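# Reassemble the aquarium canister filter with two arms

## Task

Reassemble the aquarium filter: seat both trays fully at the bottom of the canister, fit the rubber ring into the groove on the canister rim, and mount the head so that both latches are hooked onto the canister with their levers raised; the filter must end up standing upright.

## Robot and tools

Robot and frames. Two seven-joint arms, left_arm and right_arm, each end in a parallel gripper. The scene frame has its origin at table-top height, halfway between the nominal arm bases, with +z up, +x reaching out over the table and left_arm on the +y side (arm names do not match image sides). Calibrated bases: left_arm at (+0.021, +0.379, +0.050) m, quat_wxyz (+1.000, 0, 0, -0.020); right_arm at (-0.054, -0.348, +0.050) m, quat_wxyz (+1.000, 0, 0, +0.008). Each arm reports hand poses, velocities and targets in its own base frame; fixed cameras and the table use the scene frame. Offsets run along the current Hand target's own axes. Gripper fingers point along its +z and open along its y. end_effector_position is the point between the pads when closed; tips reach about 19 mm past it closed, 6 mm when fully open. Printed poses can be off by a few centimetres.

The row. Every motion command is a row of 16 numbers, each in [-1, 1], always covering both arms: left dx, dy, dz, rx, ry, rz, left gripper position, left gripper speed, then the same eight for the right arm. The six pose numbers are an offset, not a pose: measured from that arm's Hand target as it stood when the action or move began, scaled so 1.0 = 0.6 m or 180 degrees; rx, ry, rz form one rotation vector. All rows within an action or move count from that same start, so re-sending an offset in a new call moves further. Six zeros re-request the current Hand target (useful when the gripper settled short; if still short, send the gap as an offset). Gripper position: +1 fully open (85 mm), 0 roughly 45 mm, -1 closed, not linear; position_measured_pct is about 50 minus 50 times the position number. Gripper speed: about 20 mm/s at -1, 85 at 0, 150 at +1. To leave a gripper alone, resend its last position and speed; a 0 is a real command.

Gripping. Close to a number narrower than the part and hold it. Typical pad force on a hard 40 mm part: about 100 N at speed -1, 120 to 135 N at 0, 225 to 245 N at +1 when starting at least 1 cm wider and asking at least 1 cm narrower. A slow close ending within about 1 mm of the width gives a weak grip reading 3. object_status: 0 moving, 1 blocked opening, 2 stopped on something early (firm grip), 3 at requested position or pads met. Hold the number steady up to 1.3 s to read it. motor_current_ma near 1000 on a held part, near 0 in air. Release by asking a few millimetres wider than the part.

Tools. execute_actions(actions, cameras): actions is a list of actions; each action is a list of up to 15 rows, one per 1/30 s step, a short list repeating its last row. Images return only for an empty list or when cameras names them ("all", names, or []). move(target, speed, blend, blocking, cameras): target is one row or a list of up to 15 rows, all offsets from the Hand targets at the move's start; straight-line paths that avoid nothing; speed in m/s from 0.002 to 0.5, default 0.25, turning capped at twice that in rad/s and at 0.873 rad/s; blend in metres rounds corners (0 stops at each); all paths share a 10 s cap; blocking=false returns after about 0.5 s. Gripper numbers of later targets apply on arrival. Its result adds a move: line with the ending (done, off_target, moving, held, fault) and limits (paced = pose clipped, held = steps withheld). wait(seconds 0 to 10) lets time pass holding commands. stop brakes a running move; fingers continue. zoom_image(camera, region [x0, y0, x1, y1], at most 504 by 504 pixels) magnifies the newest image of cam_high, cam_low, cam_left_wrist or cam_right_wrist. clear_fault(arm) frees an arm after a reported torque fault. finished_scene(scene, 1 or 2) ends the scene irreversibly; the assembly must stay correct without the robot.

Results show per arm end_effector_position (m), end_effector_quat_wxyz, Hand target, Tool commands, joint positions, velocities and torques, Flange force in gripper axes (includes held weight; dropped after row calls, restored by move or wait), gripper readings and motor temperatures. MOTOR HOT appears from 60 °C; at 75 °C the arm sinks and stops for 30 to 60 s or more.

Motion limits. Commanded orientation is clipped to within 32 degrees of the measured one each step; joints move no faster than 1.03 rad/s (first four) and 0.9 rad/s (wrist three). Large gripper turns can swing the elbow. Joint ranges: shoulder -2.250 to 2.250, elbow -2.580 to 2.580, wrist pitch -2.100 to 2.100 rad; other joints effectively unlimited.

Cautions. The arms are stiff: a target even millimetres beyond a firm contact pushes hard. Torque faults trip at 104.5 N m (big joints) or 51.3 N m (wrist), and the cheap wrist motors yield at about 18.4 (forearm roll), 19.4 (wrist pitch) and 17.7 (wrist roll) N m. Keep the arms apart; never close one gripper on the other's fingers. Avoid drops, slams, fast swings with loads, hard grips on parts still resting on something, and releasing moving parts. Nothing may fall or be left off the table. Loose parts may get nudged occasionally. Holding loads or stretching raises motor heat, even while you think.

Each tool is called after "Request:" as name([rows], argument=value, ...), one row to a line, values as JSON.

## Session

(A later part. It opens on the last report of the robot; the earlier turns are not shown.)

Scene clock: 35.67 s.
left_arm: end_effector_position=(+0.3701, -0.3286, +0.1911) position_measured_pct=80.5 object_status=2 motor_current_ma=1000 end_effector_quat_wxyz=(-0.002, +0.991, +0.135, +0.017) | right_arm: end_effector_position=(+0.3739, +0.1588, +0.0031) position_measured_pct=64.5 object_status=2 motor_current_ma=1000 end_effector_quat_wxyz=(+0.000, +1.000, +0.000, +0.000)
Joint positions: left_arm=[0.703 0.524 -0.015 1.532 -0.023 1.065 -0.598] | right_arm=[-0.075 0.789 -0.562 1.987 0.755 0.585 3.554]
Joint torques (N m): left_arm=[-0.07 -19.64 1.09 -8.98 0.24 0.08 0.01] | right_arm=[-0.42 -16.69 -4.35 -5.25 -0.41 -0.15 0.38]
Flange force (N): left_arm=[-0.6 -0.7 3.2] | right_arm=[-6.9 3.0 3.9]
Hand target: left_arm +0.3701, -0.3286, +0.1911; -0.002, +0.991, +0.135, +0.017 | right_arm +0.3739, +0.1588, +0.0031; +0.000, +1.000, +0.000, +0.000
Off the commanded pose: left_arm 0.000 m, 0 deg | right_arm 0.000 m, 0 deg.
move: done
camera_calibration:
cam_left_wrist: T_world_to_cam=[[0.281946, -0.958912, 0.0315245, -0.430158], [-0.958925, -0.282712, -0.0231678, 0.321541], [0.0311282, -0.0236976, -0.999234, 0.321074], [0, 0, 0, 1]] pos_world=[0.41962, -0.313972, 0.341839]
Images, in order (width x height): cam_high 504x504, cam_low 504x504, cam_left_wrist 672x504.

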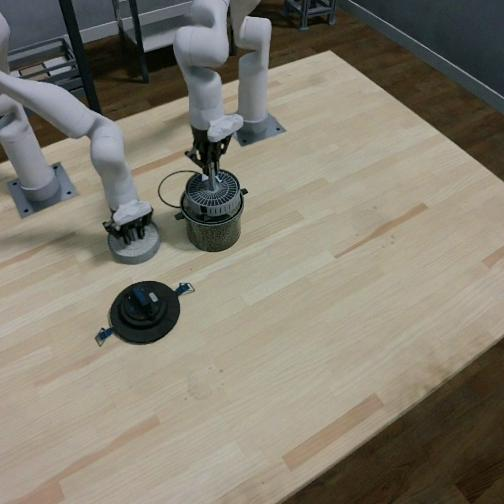

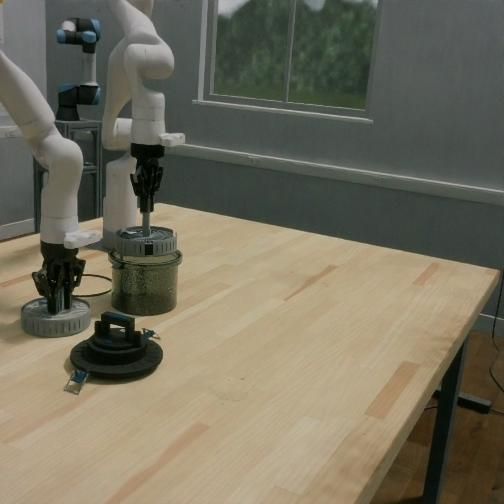

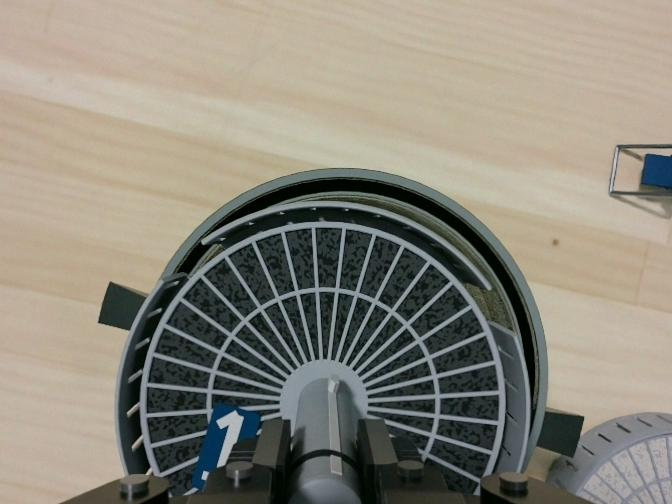

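Request:
move(target=[0.003,0.0083,0,0,0,0,-0.8,-1,0,0,0,0,0,0,-0.5,-1], speed=0.05, cameras=["cam_high","cam_low","cam_left_wrist"])

Request:
zoom_image(camera="cam_high", region=[175, 160, 255, 240])

Request:
zoom_image(camera="cam_low", region=[100, 210, 190, 300])

Scene clock: 37.47 s.
left_arm: end_effector_position=(+0.3731, -0.3329, +0.1912) position_measured_pct=80.5 object_status=2 motor_current_ma=1000 end_effector_quat_wxyz=(-0.002, +0.991, +0.135, +0.017) | right_arm: end_effector_position=(+0.3739, +0.1588, +0.0031) position_measured_pct=64.5 object_status=2 motor_current_ma=1000 end_effector_quat_wxyz=(+0.000, +1.000, +0.000, +0.000)
Joint positions: left_arm=[0.705 0.535 -0.014 1.513 -0.023 1.074 -0.595] | right_arm=[-0.075 0.789 -0.562 1.987 0.755 0.585 3.554]
Joint torques (N m): left_arm=[0.05 -19.81 1.11 -8.83 0.18 -0.02 -0.22] | right_arm=[-0.4 -16.72 -4.35 -5.24 -0.4 -0.15 0.41]
Flange force (N): left_arm=[-0.4 0.0 2.5] | right_arm=[-6.9 2.9 4.0]
Hand target: left_arm +0.3732, -0.3329, +0.1912; -0.002, +0.991, +0.135, +0.017 | right_arm +0.3739, +0.1588, +0.0031; +0.000, +1.000, +0.000, +0.000
Off the commanded pose: left_arm 0.000 m, 0 deg | right_arm 0.000 m, 0 deg.
move: done
camera_calibration:
cam_left_wrist: T_world_to_cam=[[0.282036, -0.958886, 0.0315263, -0.43516], [-0.958899, -0.282802, -0.0231655, 0.323164], [0.0311288, -0.023697, -0.999234, 0.320979], [0, 0, 0, 1]] pos_world=[0.42262, -0.318272, 0.341939]
Images, in order (width x height): cam_high 504x504, cam_low 504x504, cam_left_wrist 672x504.

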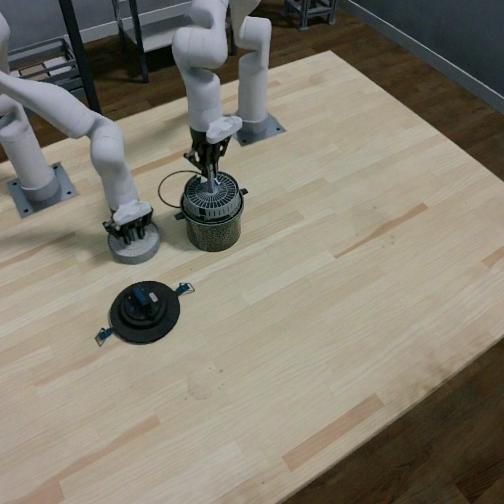

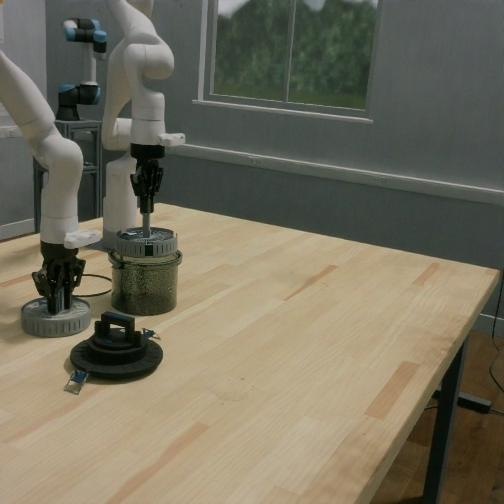

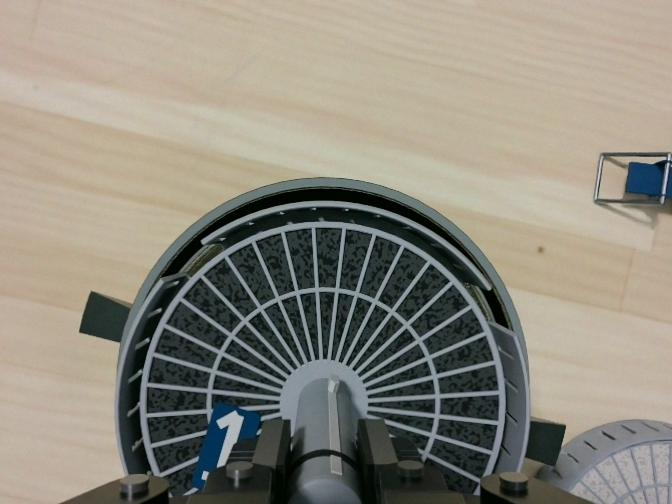

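Scaled by 6.300.

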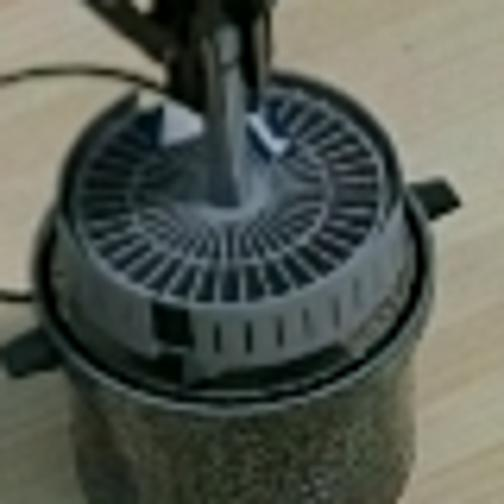

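Scaled by 5.600.

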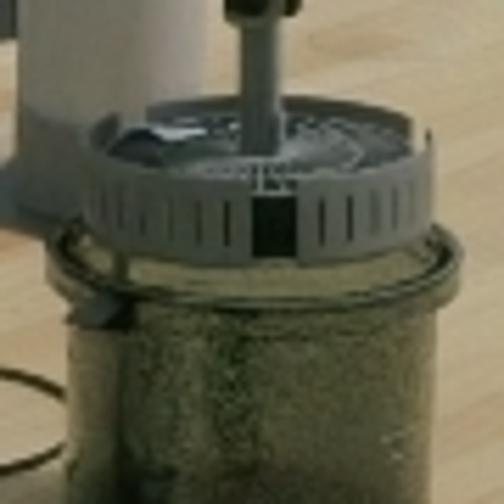

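Request:
move(target=[0,0,0.0125,0,0,0,-0.8,-1,0,0,0,0,0,0,-0.5,-1], speed=0.05, cameras=["cam_high","cam_low","cam_left_wrist"])

Request:
zoom_image(camera="cam_high", region=[175, 160, 255, 240])

Request:
zoom_image(camera="cam_low", region=[100, 210, 190, 300])

Scene clock: 39.30 s.
left_arm: end_effector_position=(+0.3734, -0.3328, +0.1837) position_measured_pct=80.5 object_status=2 motor_current_ma=1000 end_effector_quat_wxyz=(-0.002, +0.991, +0.135, +0.017) | right_arm: end_effector_position=(+0.3739, +0.1588, +0.0031) position_measured_pct=64.5 object_status=2 motor_current_ma=1000 end_effector_quat_wxyz=(+0.000, +1.000, +0.000, +0.000)
Joint positions: left_arm=[0.705 0.544 -0.015 1.525 -0.023 1.054 -0.595] | right_arm=[-0.075 0.789 -0.562 1.987 0.755 0.585 3.554]
Joint torques (N m): left_arm=[-0.03 -19.87 1.1 -9.11 0.16 0.28 -0.22] | right_arm=[-0.38 -16.74 -4.34 -5.22 -0.42 -0.14 0.42]
Flange force (N): left_arm=[-1.6 -1.5 3.9] | right_arm=[-6.9 2.8 4.1]
Hand target: left_arm +0.3734, -0.3328, +0.1837; -0.002, +0.991, +0.135, +0.017 | right_arm +0.3739, +0.1588, +0.0031; +0.000, +1.000, +0.000, +0.000
Off the commanded pose: left_arm 0.000 m, 0 deg | right_arm 0.000 m, 0 deg.
move: done
camera_calibration:
cam_left_wrist: T_world_to_cam=[[0.282035, -0.958888, 0.0314586, -0.43489], [-0.958896, -0.282801, -0.0232897, 0.323346], [0.0312287, -0.023597, -0.999234, 0.313467], [0, 0, 0, 1]] pos_world=[0.42292, -0.318172, 0.334439]
Images, in order (width x height): cam_high 504x504, cam_low 504x504, cam_left_wrist 672x504.

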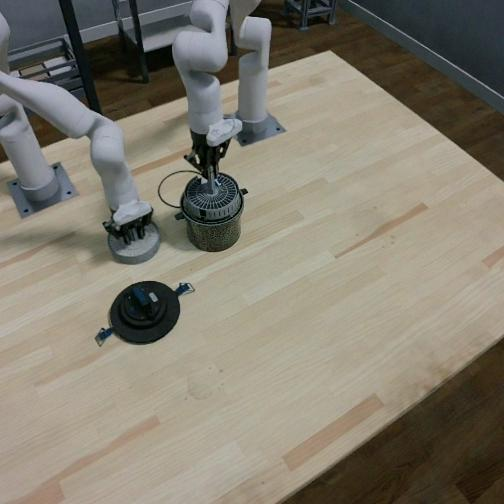

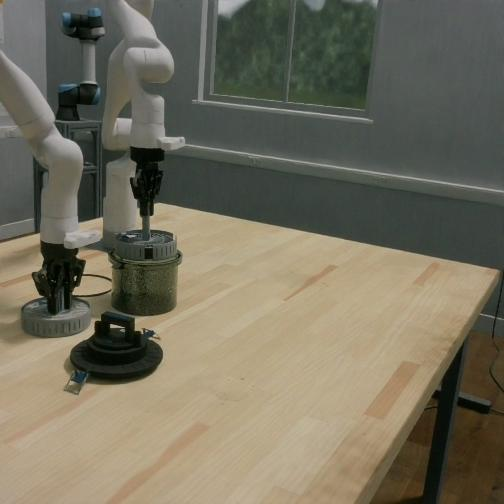

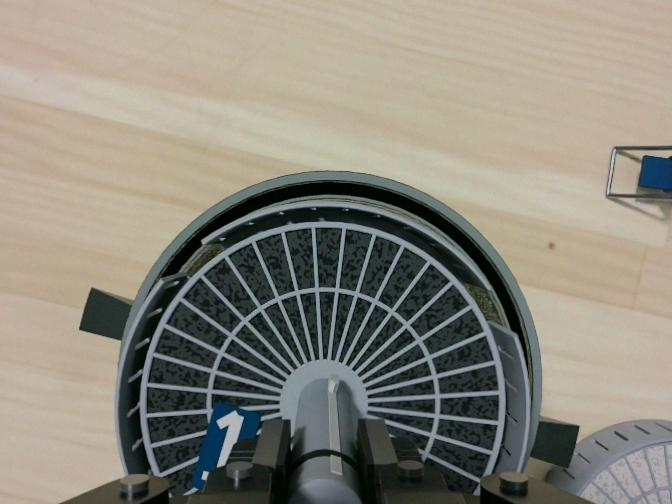

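Scaled by 6.300.

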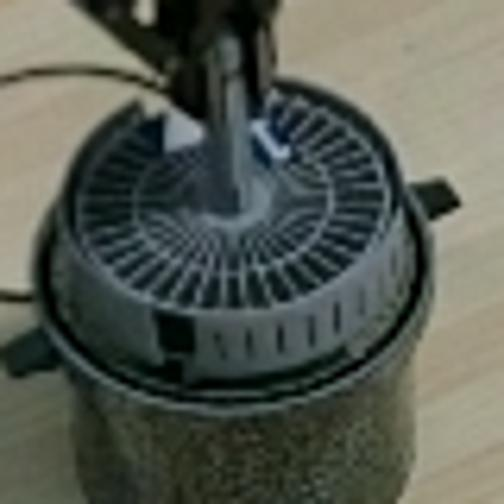

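Scaled by 5.600.

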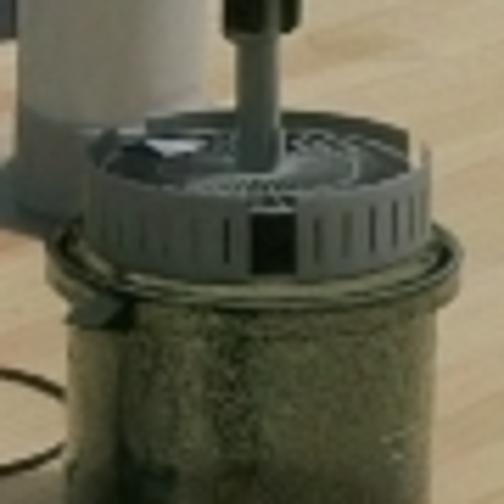

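Request:
move(target=[0.001,0.0025,0.0083,0,0,0,-0.8,-1,0,0,0,0,0,0,-0.5,-1], speed=0.04, cameras=["cam_left_wrist","cam_low"])

Request:
zoom_image(camera="cam_low", region=[100, 210, 190, 300])

Scene clock: 47.90 s.
left_arm: end_effector_position=(+0.3745, -0.3341, +0.1788) position_measured_pct=80.5 object_status=2 motor_current_ma=1000 end_effector_quat_wxyz=(-0.002, +0.991, +0.135, +0.017) | right_arm: end_effector_position=(+0.3739, +0.1588, +0.0031) position_measured_pct=64.5 object_status=2 motor_current_ma=1000 end_effector_quat_wxyz=(+0.000, +1.000, +0.000, +0.000)
Joint positions: left_arm=[0.705 0.553 -0.015 1.526 -0.023 1.043 -0.595] | right_arm=[-0.075 0.789 -0.562 1.987 0.755 0.585 3.554]
Joint torques (N m): left_arm=[0.04 -20.32 1.13 -9.08 0.17 0.21 -0.17] | right_arm=[-0.35 -16.71 -4.33 -5.2 -0.39 -0.14 0.43]
Flange force (N): left_arm=[-1.0 -1.0 4.1] | right_arm=[-7.0 2.7 4.1]
Hand target: left_arm +0.3745, -0.3341, +0.1787; -0.002, +0.991, +0.135, +0.017 | right_arm +0.3739, +0.1588, +0.0031; +0.000, +1.000, +0.000, +0.000
Off the commanded pose: left_arm 0.000 m, 0 deg | right_arm 0.000 m, 0 deg.
move: done
camera_calibration:
cam_left_wrist: T_world_to_cam=[[0.282036, -0.958886, 0.0315263, -0.436315], [-0.958899, -0.282802, -0.0231655, 0.32388], [0.0311288, -0.023697, -0.999234, 0.308517], [0, 0, 0, 1]] pos_world=[0.42402, -0.319472, 0.329539]
Images, in order (width x height): cam_low 504x504, cam_left_wrist 672x504.

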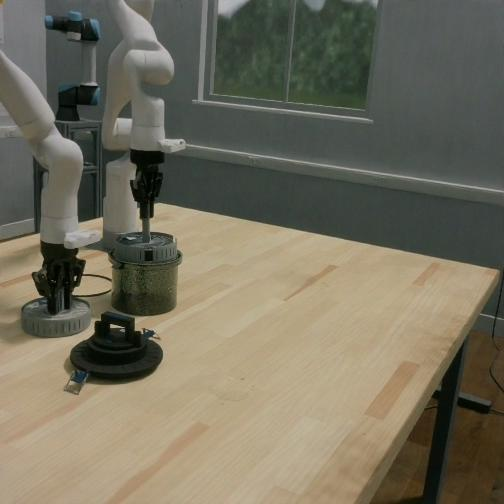

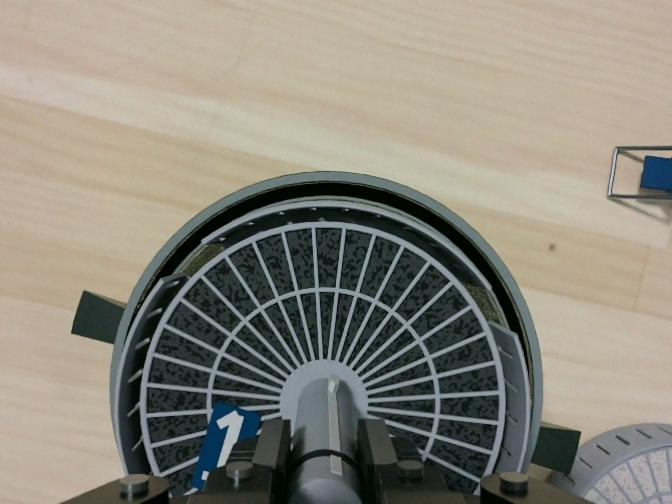

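Scaled by 5.600.

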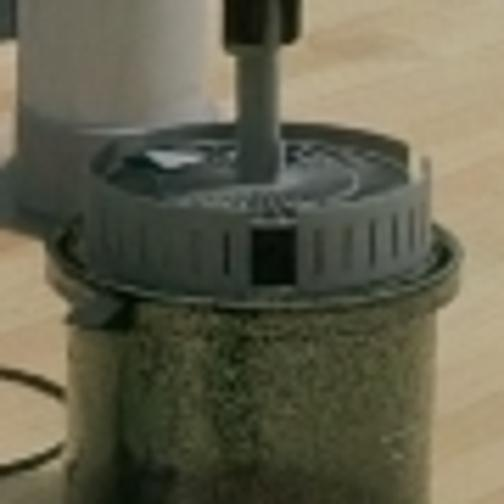

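Request:
move(target=[-0.00045,0,0.01333,0,0,0,-0.8,-1, 0,0,0,0,0,0,-0.5,-1], speed=0.03, cameras=["cam_left_wrist"])

Scene clock: 51.60 s.
left_arm: end_effector_position=(+0.3746, -0.3341, +0.1708) position_measured_pct=80.5 object_status=2 motor_current_ma=1000 end_effector_quat_wxyz=(-0.002, +0.991, +0.135, +0.017) | right_arm: end_effector_position=(+0.3739, +0.1588, +0.0031) position_measured_pct=64.5 object_status=2 motor_current_ma=1000 end_effector_quat_wxyz=(+0.000, +1.000, +0.000, +0.000)
Joint positions: left_arm=[0.706 0.562 -0.015 1.538 -0.023 1.021 -0.594] | right_arm=[-0.075 0.789 -0.562 1.987 0.755 0.585 3.554]
Joint torques (N m): left_arm=[0.08 -20.05 1.16 -9.01 0.15 0.26 -0.18] | right_arm=[-0.42 -16.7 -4.33 -5.21 -0.41 -0.14 0.4]
Flange force (N): left_arm=[-1.4 -1.8 3.8] | right_arm=[-6.9 2.9 3.9]
Hand target: left_arm +0.3746, -0.3341, +0.1707; -0.002, +0.991, +0.135, +0.017 | right_arm +0.3739, +0.1588, +0.0031; +0.000, +1.000, +0.000, +0.000
Off the commanded pose: left_arm 0.000 m, 0 deg | right_arm 0.000 m, 0 deg.
move: done
camera_calibration:
cam_left_wrist: T_world_to_cam=[[0.282035, -0.958888, 0.0314586, -0.436041], [-0.958896, -0.282801, -0.0232897, 0.323733], [0.0312287, -0.023597, -0.999234, 0.300512], [0, 0, 0, 1]] pos_world=[0.42402, -0.319472, 0.321539]
Images, in order (width x height): cam_left_wrist 672x504.

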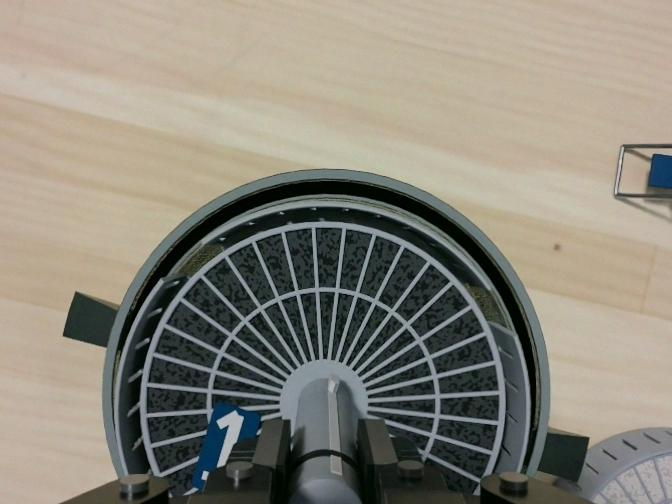

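Request:
move(target=[-0.0005,0,0.01667,0,0,0,-0.8,-1, 0,0,0,0,0,0,-0.5,-1], speed=0.03, cameras=["cam_left_wrist"])

Request:
move(target=[-0.0005,0,0.01667,0,0,0,-0.8,-1, 0,0,0,0,0,0,-0.5,-1], speed=0.03, cameras=["cam_left_wrist"])

Scene clock: 52.93 s.
left_arm: end_effector_position=(+0.3746, -0.3341, +0.1607) position_measured_pct=80.5 object_status=2 motor_current_ma=1000 end_effector_quat_wxyz=(-0.002, +0.991, +0.135, +0.017) | right_arm: end_effector_position=(+0.3739, +0.1588, +0.0031) position_measured_pct=64.5 object_status=2 motor_current_ma=1000 end_effector_quat_wxyz=(+0.000, +1.000, +0.000, +0.000)
Joint positions: left_arm=[0.706 0.575 -0.016 1.553 -0.023 0.995 -0.594] | right_arm=[-0.075 0.789 -0.562 1.987 0.755 0.585 3.554]
Joint torques (N m): left_arm=[-0.04 -20.16 1.16 -8.65 0.17 -0.09 -0.22] | right_arm=[-0.37 -16.68 -4.37 -5.22 -0.41 -0.15 0.38]
Flange force (N): left_arm=[-0.9 -0.4 2.6] | right_arm=[-7.0 2.8 4.0]
Hand target: left_arm +0.3746, -0.3340, +0.1607; -0.002, +0.991, +0.135, +0.017 | right_arm +0.3739, +0.1588, +0.0031; +0.000, +1.000, +0.000, +0.000
Off the commanded pose: left_arm 0.000 m, 0 deg | right_arm 0.000 m, 0 deg.
move: done
camera_calibration:
cam_left_wrist: T_world_to_cam=[[0.282035, -0.958885, 0.0315544, -0.435784], [-0.958896, -0.282803, -0.0232614, 0.323586], [0.0312287, -0.0236969, -0.999231, 0.290484], [0, 0, 0, 1]] pos_world=[0.42412, -0.319472, 0.311539]
Images, in order (width x height): cam_left_wrist 672x504.

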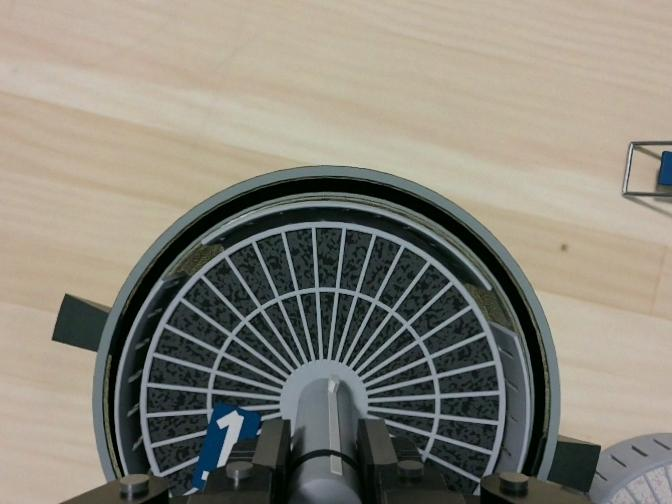

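Scene clock: 53.73 s.
left_arm: end_effector_position=(+0.3746, -0.3341, +0.1507) position_measured_pct=80.5 object_status=2 motor_current_ma=1000 end_effector_quat_wxyz=(-0.002, +0.991, +0.135, +0.017) | right_arm: end_effector_position=(+0.3739, +0.1588, +0.0031) position_measured_pct=64.5 object_status=2 motor_current_ma=1000 end_effector_quat_wxyz=(+0.000, +1.000, +0.000, +0.000)
Joint positions: left_arm=[0.706 0.587 -0.016 1.566 -0.023 0.968 -0.594] | right_arm=[-0.075 0.789 -0.562 1.987 0.755 0.585 3.554]
Joint torques (N m): left_arm=[-0.03 -20.34 1.14 -8.59 0.17 -0.09 -0.18] | right_arm=[-0.38 -16.66 -4.37 -5.23 -0.42 -0.16 0.4]
Flange force (N): left_arm=[-0.9 -0.6 2.8] | right_arm=[-7.0 2.8 4.0]
Hand target: left_arm +0.3746, -0.3341, +0.1507; -0.002, +0.991, +0.135, +0.017 | right_arm +0.3739, +0.1588, +0.0031; +0.000, +1.000, +0.000, +0.000
Off the commanded pose: left_arm 0.000 m, 0 deg | right_arm 0.000 m, 0 deg.
move: done
camera_calibration:
cam_left_wrist: T_world_to_cam=[[0.282035, -0.958885, 0.0315544, -0.435468], [-0.958896, -0.282803, -0.0232614, 0.323354], [0.0312287, -0.0236969, -0.999231, 0.280492], [0, 0, 0, 1]] pos_world=[0.42412, -0.319472, 0.301539]
Images, in order (width x height): cam_left_wrist 672x504.

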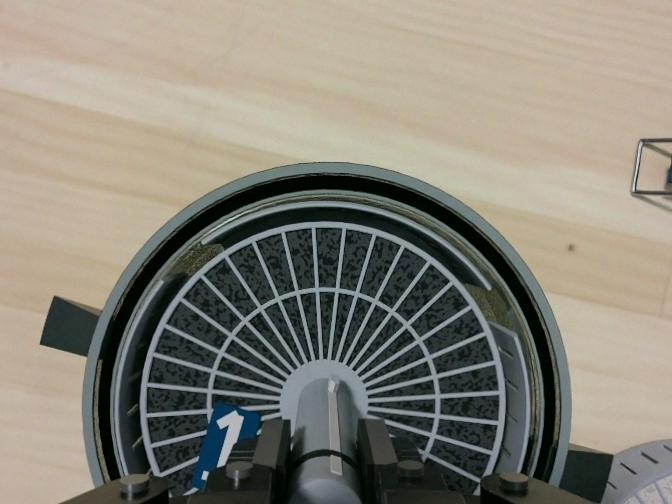

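Request:
move(target=[-0.00085,0,0.025,0,0,0,-0.8,-1, 0,0,0,0,0,0,-0.5,-1], speed=0.03)

Request:
move(target=[-0.00085,0,0.025,0,0,0,-0.8,-1, 0,0,0,0,0,0,-0.5,-1], speed=0.03, cameras=["cam_left_wrist"])

Scene clock: 55.27 s.
left_arm: end_effector_position=(+0.3746, -0.3341, +0.1357) position_measured_pct=80.5 object_status=2 motor_current_ma=1000 end_effector_quat_wxyz=(-0.002, +0.991, +0.135, +0.017) | right_arm: end_effector_position=(+0.3739, +0.1588, +0.0031) position_measured_pct=64.5 object_status=2 motor_current_ma=1000 end_effector_quat_wxyz=(+0.000, +1.000, +0.000, +0.000)
Joint positions: left_arm=[0.707 0.608 -0.017 1.586 -0.023 0.929 -0.593] | right_arm=[-0.075 0.789 -0.562 1.987 0.755 0.585 3.554]
Joint torques (N m): left_arm=[-0.22 -20.44 0.86 -8.33 -0.01 -0.15 -0.24] | right_arm=[-0.43 -16.67 -4.33 -5.22 -0.42 -0.14 0.39]
Flange force (N): left_arm=[-1.3 -0.1 2.5] | right_arm=[-6.9 3.0 3.9]
Hand target: left_arm +0.3746, -0.3340, +0.1357; -0.002, +0.991, +0.135, +0.017 | right_arm +0.3739, +0.1588, +0.0031; +0.000, +1.000, +0.000, +0.000
Off the commanded pose: left_arm 0.000 m, 0 deg | right_arm 0.000 m, 0 deg.
move: done

Scene clock: 56.10 s.
left_arm: end_effector_position=(+0.3746, -0.3341, +0.1207) position_measured_pct=80.5 object_status=2 motor_current_ma=1000 end_effector_quat_wxyz=(-0.002, +0.991, +0.135, +0.017) | right_arm: end_effector_position=(+0.3739, +0.1588, +0.0031) position_measured_pct=64.5 object_status=2 motor_current_ma=1000 end_effector_quat_wxyz=(+0.000, +1.000, +0.000, +0.000)
Joint positions: left_arm=[0.707 0.629 -0.018 1.603 -0.022 0.89 -0.592] | right_arm=[-0.075 0.789 -0.562 1.987 0.755 0.585 3.554]
Joint torques (N m): left_arm=[-0.3 -20.64 0.86 -8.24 -0.04 0.11 -0.22] | right_arm=[-0.39 -16.69 -4.34 -5.26 -0.43 -0.15 0.41]
Flange force (N): left_arm=[-1.9 -0.8 3.4] | right_arm=[-7.1 2.9 4.0]
Hand target: left_arm +0.3746, -0.3341, +0.1207; -0.002, +0.991, +0.135, +0.017 | right_arm +0.3739, +0.1588, +0.0031; +0.000, +1.000, +0.000, +0.000
Off the commanded pose: left_arm 0.000 m, 0 deg | right_arm 0.000 m, 0 deg.
move: done
camera_calibration:
cam_left_wrist: T_world_to_cam=[[0.282035, -0.958885, 0.0315544, -0.434518], [-0.958896, -0.282803, -0.0232614, 0.322654], [0.0312287, -0.0236969, -0.999231, 0.250415], [0, 0, 0, 1]] pos_world=[0.42412, -0.319472, 0.271439]
Images, in order (width x height): cam_left_wrist 672x504.

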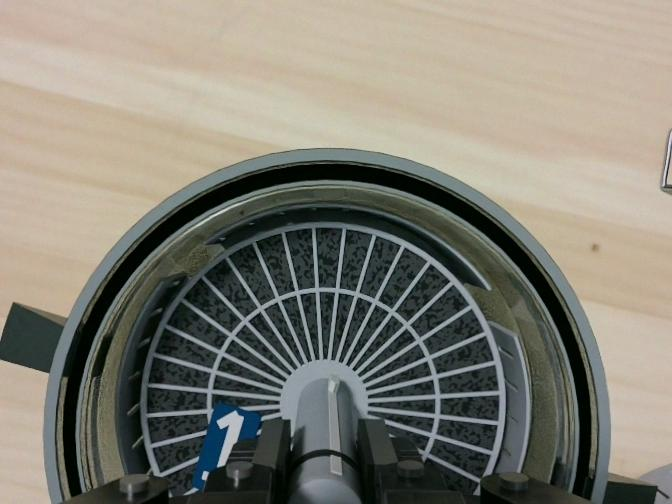

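Request:
move(target=[-0.00085,0,0.025,0,0,0,-0.8,-1, 0,0,0,0,0,0,-0.5,-1], speed=0.03)

Request:
move(target=[-0.00085,0,0.025,0,0,0,-0.8,-1, 0,0,0,0,0,0,-0.5,-1], speed=0.03, cameras=["cam_left_wrist"])

Scene clock: 57.37 s.
left_arm: end_effector_position=(+0.3746, -0.3341, +0.1057) position_measured_pct=80.5 object_status=2 motor_current_ma=1000 end_effector_quat_wxyz=(-0.002, +0.991, +0.135, +0.017) | right_arm: end_effector_position=(+0.3739, +0.1588, +0.0031) position_measured_pct=64.5 object_status=2 motor_current_ma=1000 end_effector_quat_wxyz=(+0.000, +1.000, +0.000, +0.000)
Joint positions: left_arm=[0.708 0.652 -0.019 1.619 -0.022 0.852 -0.592] | right_arm=[-0.075 0.789 -0.562 1.987 0.755 0.585 3.554]
Joint torques (N m): left_arm=[-0.39 -20.37 0.74 -7.85 -0.08 0.11 -0.21] | right_arm=[-0.39 -16.73 -4.32 -5.22 -0.41 -0.15 0.4]
Flange force (N): left_arm=[-2.1 -0.9 2.5] | right_arm=[-6.9 2.8 4.0]
Hand target: left_arm +0.3746, -0.3341, +0.1057; -0.002, +0.991, +0.135, +0.017 | right_arm +0.3739, +0.1588, +0.0031; +0.000, +1.000, +0.000, +0.000
Off the commanded pose: left_arm 0.000 m, 0 deg | right_arm 0.000 m, 0 deg.
move: done

Scene clock: 58.20 s.
left_arm: end_effector_position=(+0.3746, -0.3341, +0.0907) position_measured_pct=80.5 object_status=2 motor_current_ma=1000 end_effector_quat_wxyz=(-0.002, +0.991, +0.135, +0.017) | right_arm: end_effector_position=(+0.3739, +0.1588, +0.0031) position_measured_pct=64.5 object_status=2 motor_current_ma=1000 end_effector_quat_wxyz=(+0.000, +1.000, +0.000, +0.000)
Joint positions: left_arm=[0.708 0.675 -0.019 1.633 -0.022 0.814 -0.591] | right_arm=[-0.075 0.789 -0.562 1.987 0.755 0.585 3.554]
Joint torques (N m): left_arm=[-0.36 -20.81 0.72 -7.68 -0.06 0.14 -0.21] | right_arm=[-0.44 -16.7 -4.34 -5.22 -0.43 -0.18 0.39]
Flange force (N): left_arm=[-2.0 -0.8 3.1] | right_arm=[-6.8 2.9 3.9]
Hand target: left_arm +0.3746, -0.3341, +0.0907; -0.002, +0.991, +0.135, +0.017 | right_arm +0.3739, +0.1588, +0.0031; +0.000, +1.000, +0.000, +0.000
Off the commanded pose: left_arm 0.000 m, 0 deg | right_arm 0.000 m, 0 deg.
move: done
camera_calibration:
cam_left_wrist: T_world_to_cam=[[0.282038, -0.958888, 0.0314304, -0.433545], [-0.958898, -0.282802, -0.0231938, 0.321941], [0.0311288, -0.023597, -0.999237, 0.220513], [0, 0, 0, 1]] pos_world=[0.42412, -0.319472, 0.241439]
Images, in order (width x height): cam_left_wrist 672x504.

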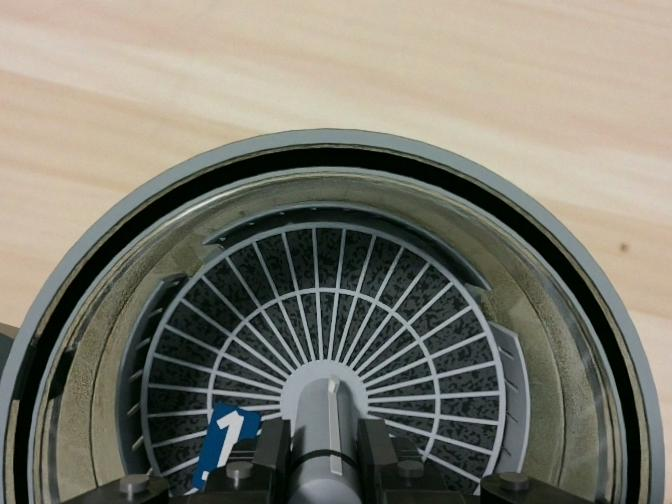

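Request:
move(target=[-0.0006,0,0.01667,0,0,0,-0.8,-1, 0,0,0,0,0,0,-0.5,-1], speed=0.025)

Request:
move(target=[-0.00045,0,0.01333,0,0,0,-0.8,-1, 0,0,0,0,0,0,-0.5,-1], speed=0.025)

Request:
move(target=[-0.0003,0,0.00833,0,0,0,-0.8,-1, 0,0,0,0,0,0,-0.5,-1], speed=0.025, cameras=["cam_left_wrist"])

Scene clock: 59.40 s.
left_arm: end_effector_position=(+0.3746, -0.3341, +0.0807) position_measured_pct=80.5 object_status=2 motor_current_ma=1000 end_effector_quat_wxyz=(-0.002, +0.991, +0.135, +0.017) | right_arm: end_effector_position=(+0.3739, +0.1588, +0.0031) position_measured_pct=64.5 object_status=2 motor_current_ma=1000 end_effector_quat_wxyz=(+0.000, +1.000, +0.000, +0.000)
Joint positions: left_arm=[0.708 0.691 -0.02 1.641 -0.021 0.789 -0.591] | right_arm=[-0.075 0.789 -0.562 1.987 0.755 0.585 3.554]
Joint torques (N m): left_arm=[-0.5 -20.9 0.55 -7.23 -0.08 0.27 -0.22] | right_arm=[-0.36 -16.71 -4.36 -5.22 -0.4 -0.16 0.4]
Flange force (N): left_arm=[-1.8 0.1 3.1] | right_arm=[-6.9 2.8 4.0]
Hand target: left_arm +0.3746, -0.3341, +0.0807; -0.002, +0.991, +0.135, +0.017 | right_arm +0.3739, +0.1588, +0.0031; +0.000, +1.000, +0.000, +0.000
Off the commanded pose: left_arm 0.000 m, 0 deg | right_arm 0.000 m, 0 deg.
move: done

Scene clock: 60.17 s.
left_arm: end_effector_position=(+0.3746, -0.3341, +0.0727) position_measured_pct=80.5 object_status=2 motor_current_ma=1000 end_effector_quat_wxyz=(-0.002, +0.991, +0.135, +0.017) | right_arm: end_effector_position=(+0.3739, +0.1588, +0.0031) position_measured_pct=64.5 object_status=2 motor_current_ma=1000 end_effector_quat_wxyz=(+0.000, +1.000, +0.000, +0.000)
Joint positions: left_arm=[0.709 0.705 -0.02 1.648 -0.021 0.77 -0.591] | right_arm=[-0.075 0.789 -0.562 1.987 0.755 0.585 3.554]
Joint torques (N m): left_arm=[-0.5 -20.38 0.61 -7.29 -0.05 0.06 -0.25] | right_arm=[-0.41 -16.74 -4.34 -5.24 -0.41 -0.16 0.42]
Flange force (N): left_arm=[-2.5 -1.0 1.7] | right_arm=[-6.9 2.8 4.0]
Hand target: left_arm +0.3746, -0.3341, +0.0727; -0.002, +0.991, +0.135, +0.017 | right_arm +0.3739, +0.1588, +0.0031; +0.000, +1.000, +0.000, +0.000
Off the commanded pose: left_arm 0.000 m, 0 deg | right_arm 0.000 m, 0 deg.
move: done

Scene clock: 60.90 s.
left_arm: end_effector_position=(+0.3746, -0.3341, +0.0677) position_measured_pct=80.5 object_status=2 motor_current_ma=1000 end_effector_quat_wxyz=(-0.002, +0.991, +0.135, +0.017) | right_arm: end_effector_position=(+0.3739, +0.1588, +0.0031) position_measured_pct=64.5 object_status=2 motor_current_ma=1000 end_effector_quat_wxyz=(+0.000, +1.000, +0.000, +0.000)
Joint positions: left_arm=[0.709 0.713 -0.02 1.651 -0.021 0.758 -0.591] | right_arm=[-0.075 0.789 -0.562 1.987 0.755 0.585 3.554]
Joint torques (N m): left_arm=[-0.54 -20.9 0.6 -7.08 -0.11 0.13 -0.3] | right_arm=[-0.38 -16.69 -4.34 -5.24 -0.42 -0.13 0.42]
Flange force (N): left_arm=[-2.2 0.0 2.6] | right_arm=[-7.1 2.8 4.1]
Hand target: left_arm +0.3746, -0.3341, +0.0677; -0.002, +0.991, +0.135, +0.017 | right_arm +0.3739, +0.1588, +0.0031; +0.000, +1.000, +0.000, +0.000
Off the commanded pose: left_arm 0.000 m, 0 deg | right_arm 0.000 m, 0 deg.
move: done
camera_calibration:
cam_left_wrist: T_world_to_cam=[[0.281942, -0.958912, 0.0315527, -0.432815], [-0.958923, -0.282711, -0.0232637, 0.321462], [0.0312281, -0.0236975, -0.999231, 0.197456], [0, 0, 0, 1]] pos_world=[0.42412, -0.319472, 0.218439]
Images, in order (width x height): cam_left_wrist 672x504.

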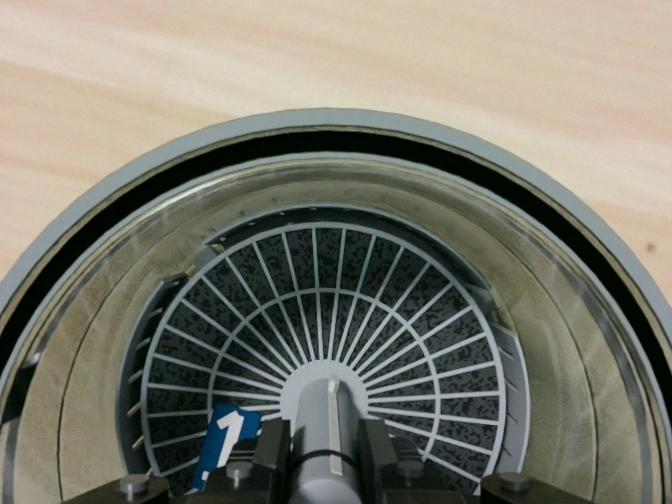

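Request:
move(target=[-0.0002,0,0.00667,0,0,0,-0.8,-1, 0,0,0,0,0,0,-0.5,-1], speed=0.02)

Request:
move(target=[-0.0001,0,0.005,0,0,0,-0.8,-1, 0,0,0,0,0,0,-0.5,-1], speed=0.02, cameras=["cam_left_wrist"])

Scene clock: 62.20 s.
left_arm: end_effector_position=(+0.3746, -0.3341, +0.0637) position_measured_pct=80.5 object_status=2 motor_current_ma=1000 end_effector_quat_wxyz=(-0.002, +0.991, +0.135, +0.017) | right_arm: end_effector_position=(+0.3739, +0.1588, +0.0031) position_measured_pct=64.5 object_status=2 motor_current_ma=1000 end_effector_quat_wxyz=(+0.000, +1.000, +0.000, +0.000)
Joint positions: left_arm=[0.709 0.72 -0.021 1.654 -0.021 0.748 -0.59] | right_arm=[-0.075 0.789 -0.562 1.987 0.755 0.585 3.554]
Joint torques (N m): left_arm=[-0.6 -20.97 0.5 -7.1 -0.14 0.27 -0.23] | right_arm=[-0.42 -16.72 -4.36 -5.2 -0.43 -0.15 0.42]
Flange force (N): left_arm=[-2.5 -0.5 3.0] | right_arm=[-6.9 2.9 4.1]
Hand target: left_arm +0.3746, -0.3341, +0.0636; -0.002, +0.991, +0.135, +0.017 | right_arm +0.3739, +0.1588, +0.0031; +0.000, +1.000, +0.000, +0.000
Off the commanded pose: left_arm 0.000 m, 0 deg | right_arm 0.000 m, 0 deg.
move: done

Scene clock: 62.90 s.
left_arm: end_effector_position=(+0.3747, -0.3341, +0.0608) position_measured_pct=80.5 object_status=2 motor_current_ma=1000 end_effector_quat_wxyz=(-0.002, +0.991, +0.135, +0.017) | right_arm: end_effector_position=(+0.3739, +0.1588, +0.0031) position_measured_pct=64.5 object_status=2 motor_current_ma=1000 end_effector_quat_wxyz=(+0.000, +1.000, +0.000, +0.000)
Joint positions: left_arm=[0.709 0.725 -0.021 1.656 -0.021 0.741 -0.59] | right_arm=[-0.075 0.789 -0.562 1.987 0.755 0.585 3.554]
Joint torques (N m): left_arm=[2.08 -9.52 2.73 -1.71 0.62 0.44 -0.18] | right_arm=[-0.41 -16.7 -4.34 -5.23 -0.44 -0.15 0.42]
Flange force (N): left_arm=[3.3 -2.8 -19.8] | right_arm=[-7.0 2.9 4.0]
Hand target: left_arm +0.3747, -0.3341, +0.0607; -0.002, +0.991, +0.135, +0.017 | right_arm +0.3739, +0.1588, +0.0031; +0.000, +1.000, +0.000, +0.000
Off the commanded pose: left_arm 0.000 m, 0 deg | right_arm 0.000 m, 0 deg.
move: done
camera_calibration:
cam_left_wrist: T_world_to_cam=[[0.282029, -0.958883, 0.0316784, -0.432679], [-0.958894, -0.282803, -0.023329, 0.32137], [0.0313285, -0.0237968, -0.999226, 0.190482], [0, 0, 0, 1]] pos_world=[0.42422, -0.319471, 0.211539]
Images, in order (width x height): cam_left_wrist 672x504.

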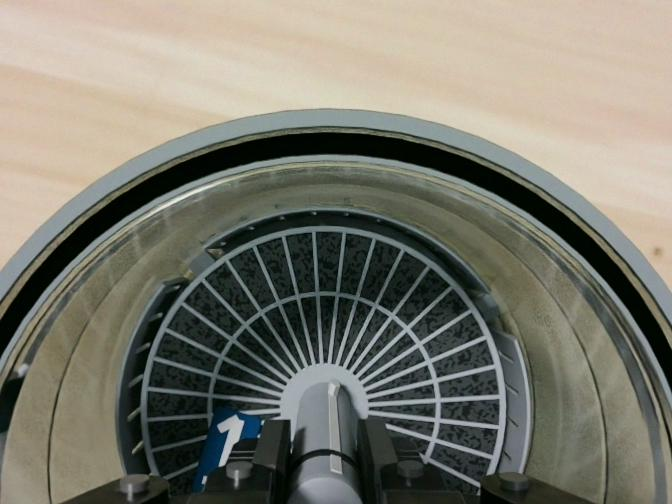

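Request:
zoom_image(camera="cam_left_wrist", region=[100, 180, 560, 504])

Scaled by 1.096.

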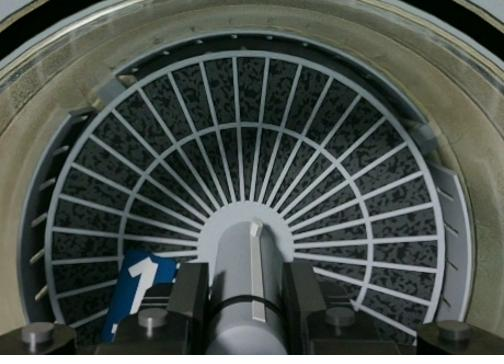

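Request:
execute_actions([
  [[0,0,0,0,0,0,-0.35,-1,0,0,0,0,0,0,-0.5,-1]],
], cameras=["cam_left_wrist","cam_high","cam_low"])

Scene clock: 64.53 s.
left_arm: end_effector_position=(+0.3747, -0.3341, +0.0607) position_measured_pct=67.5 object_status=0 motor_current_ma=0 end_effector_quat_wxyz=(-0.002, +0.991, +0.135, +0.017) | right_arm: end_effector_position=(+0.3739, +0.1588, +0.0031) position_measured_pct=64.5 object_status=2 motor_current_ma=1000 end_effector_quat_wxyz=(+0.000, +1.000, +0.000, +0.000)
Joint positions: left_arm=[0.709 0.725 -0.021 1.656 -0.021 0.741 -0.59] | right_arm=[-0.075 0.789 -0.562 1.987 0.755 0.585 3.554]
Joint torques (N m): left_arm=[0.01 -20.64 1.16 -6.99 0.15 0.03 -0.19] | right_arm=[-0.38 -16.69 -4.33 -5.22 -0.42 -0.14 0.39]
Hand target: left_arm +0.3747, -0.3341, +0.0607; -0.002, +0.991, +0.135, +0.017 | right_arm +0.3739, +0.1588, +0.0031; +0.000, +1.000, +0.000, +0.000
Off the commanded pose: left_arm 0.000 m, 0 deg | right_arm 0.000 m, 0 deg.
camera_calibration:
cam_left_wrist: T_world_to_cam=[[0.281944, -0.958913, 0.0315245, -0.432589], [-0.958926, -0.282709, -0.0231679, 0.321281], [0.0311282, -0.0236976, -0.999234, 0.190504], [0, 0, 0, 1]] pos_world=[0.42412, -0.319472, 0.211439]
Images, in order (width x height): cam_high 504x504, cam_low 504x504, cam_left_wrist 672x504.

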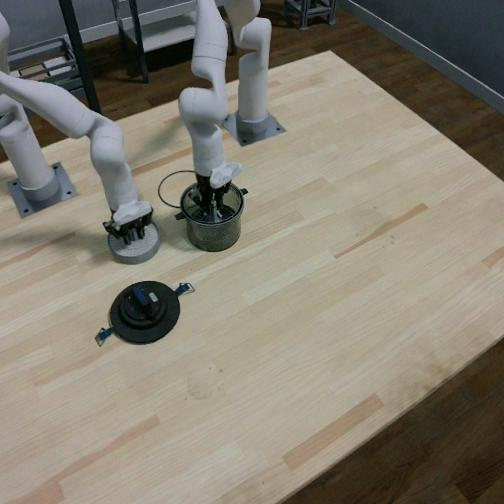

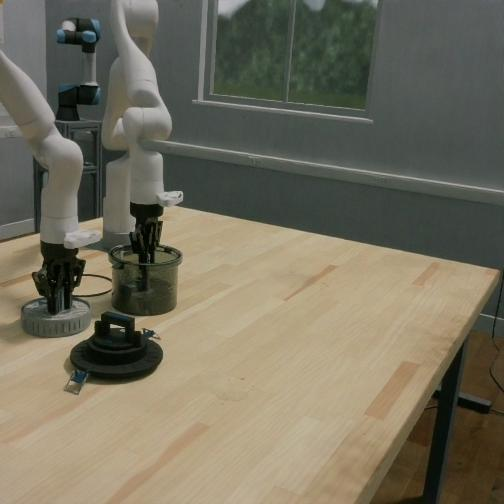

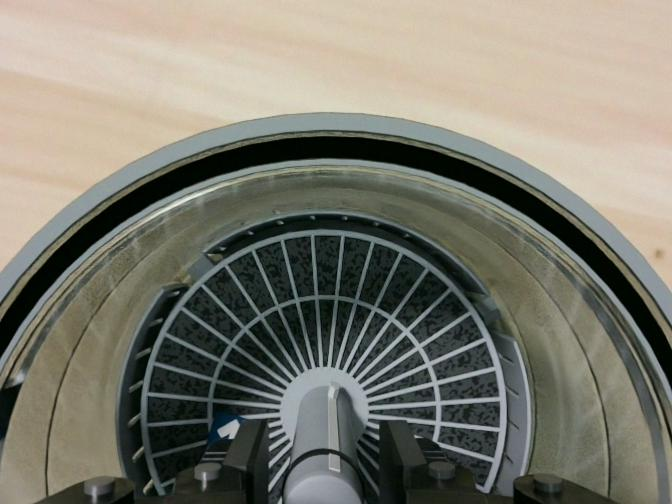

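Request:
move([
  [0.0147,0,-0.4333,0,0,0,-0.35,-1, 0,0,-0.345,0,0,0,-0.5,-1],
  [-0.0332,-0.2843,-0.4017,-0.498,-0.0589,0.0589,-0.9,0, 0,0,-0.345,0,0,-0.022,-0.5,-1],
], speed=[0.12,0.2], cameras=["all"])

Scene clock: 74.77 s.
left_arm: end_effector_position=(+0.3018, -0.1772, +0.3008) position_measured_pct=94.8 object_status=0 motor_current_ma=0 end_effector_quat_wxyz=(+0.705, +0.709, +0.001, +0.024) | right_arm: end_effector_position=(+0.3740, +0.1589, +0.2101) position_measured_pct=64.5 object_status=2 motor_current_ma=1000 end_effector_quat_wxyz=(+0.000, +0.999, +0.034, +0.000)
Joint positions: left_arm=[-0.393 0.682 -0.156 2.284 1.111 1.735 -3.057] | right_arm=[0.151 0.441 -0.858 1.76 0.369 1.111 3.953]
Joint torques (N m): left_arm=[0.03 -14.07 2.4 -1.01 0.6 3.02 -0.27] | right_arm=[-0.38 -13.35 -4.25 -9.16 -0.4 -0.21 0.41]
Flange force (N): left_arm=[-2.3 -1.0 -0.9] | right_arm=[-3.6 1.3 4.1]
Hand target: left_arm +0.3018, -0.1772, +0.3008; +0.705, +0.709, +0.001, +0.024 | right_arm +0.3740, +0.1589, +0.2101; +0.000, +0.999, +0.034, +0.000
Off the commanded pose: left_arm 0.000 m, 0 deg | right_arm 0.000 m, 0 deg.
move: done
camera_calibration:
cam_left_wrist: T_world_to_cam=[[-0.0188432, 0.0239578, 0.999535, -0.295412], [-0.999518, -0.0251296, -0.0182405, 0.357763], [0.0246809, -0.999397, 0.0244197, -0.0424556], [0, 0, 0, 1]] pos_world=[0.353071, -0.0263622, 0.302838]
cam_right_wrist: T_world_to_cam=[[0.0649688, -0.99786, -0.00731526, 0.136894], [-0.997883, -0.0649874, 0.00233161, 0.439388], [-0.00280203, 0.0071483, -0.999971, 0.353238], [0, 0, 0, 1]] pos_world=[0.430554, 0.162631, 0.353204]

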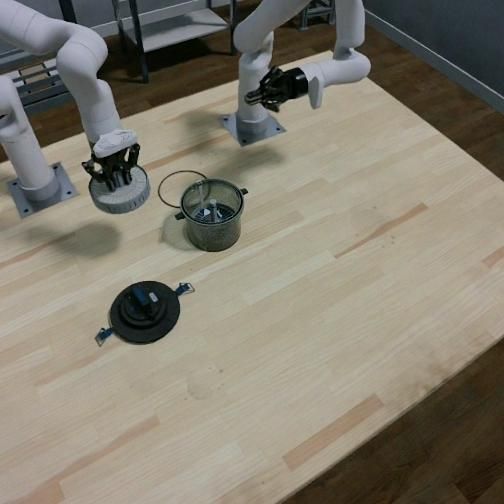

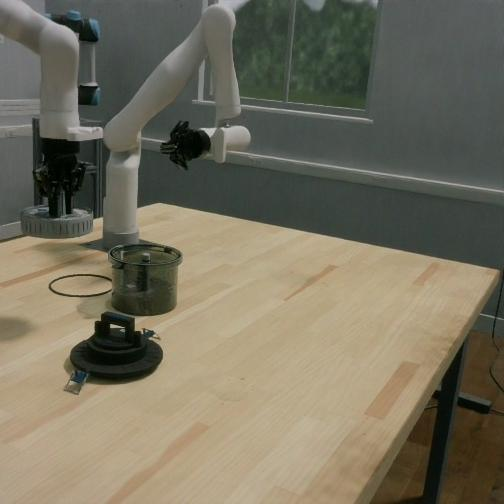

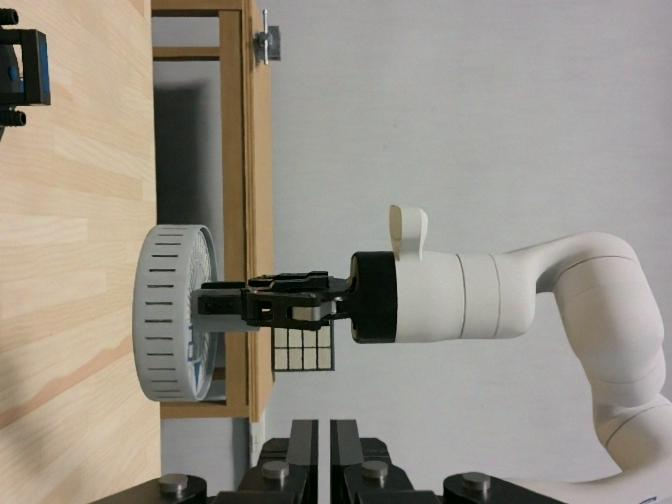

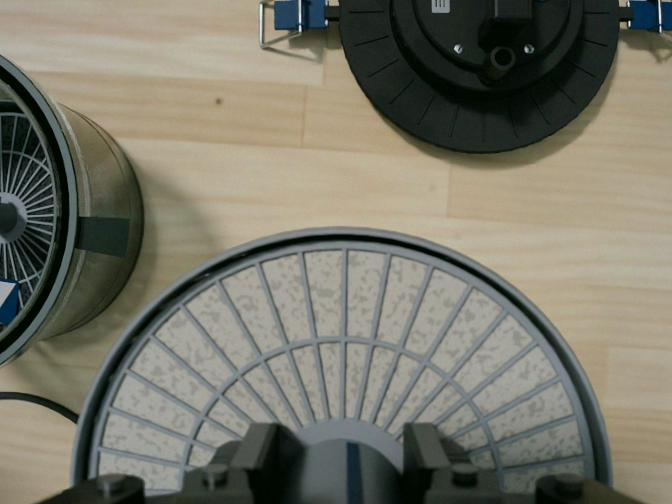

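Request:
zoom_image(camera="cam_high", region=[150, 160, 260, 260])

Request:
zoom_image(camera="cam_low", region=[10, 190, 210, 330])

Request:
zoom_image(camera="cam_left_wrist", region=[100, 200, 420, 420])

Scaled by 4.582.

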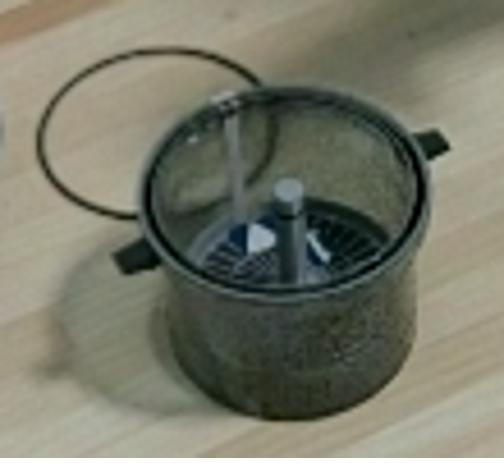

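Scaled by 2.520.

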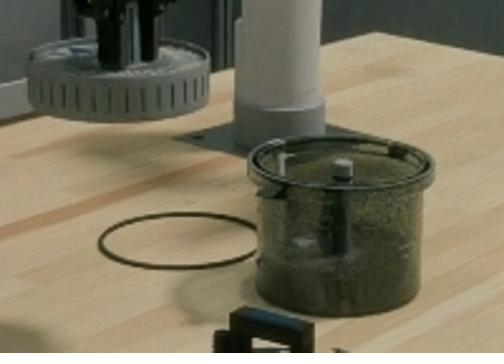

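Scaled by 1.575.

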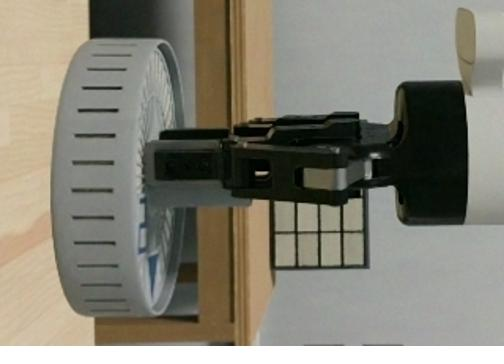

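Request:
zoom_image(camera="cam_left_wrist", region=[120, 210, 300, 420])

Scaled by 2.400.

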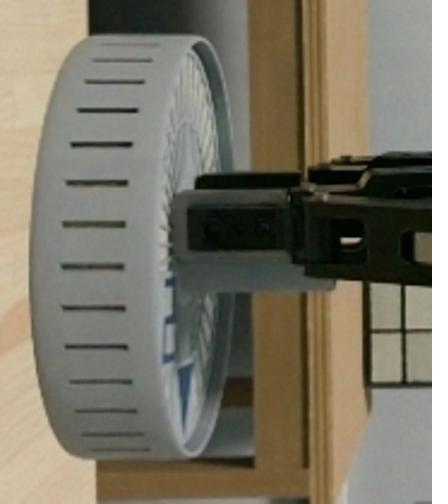

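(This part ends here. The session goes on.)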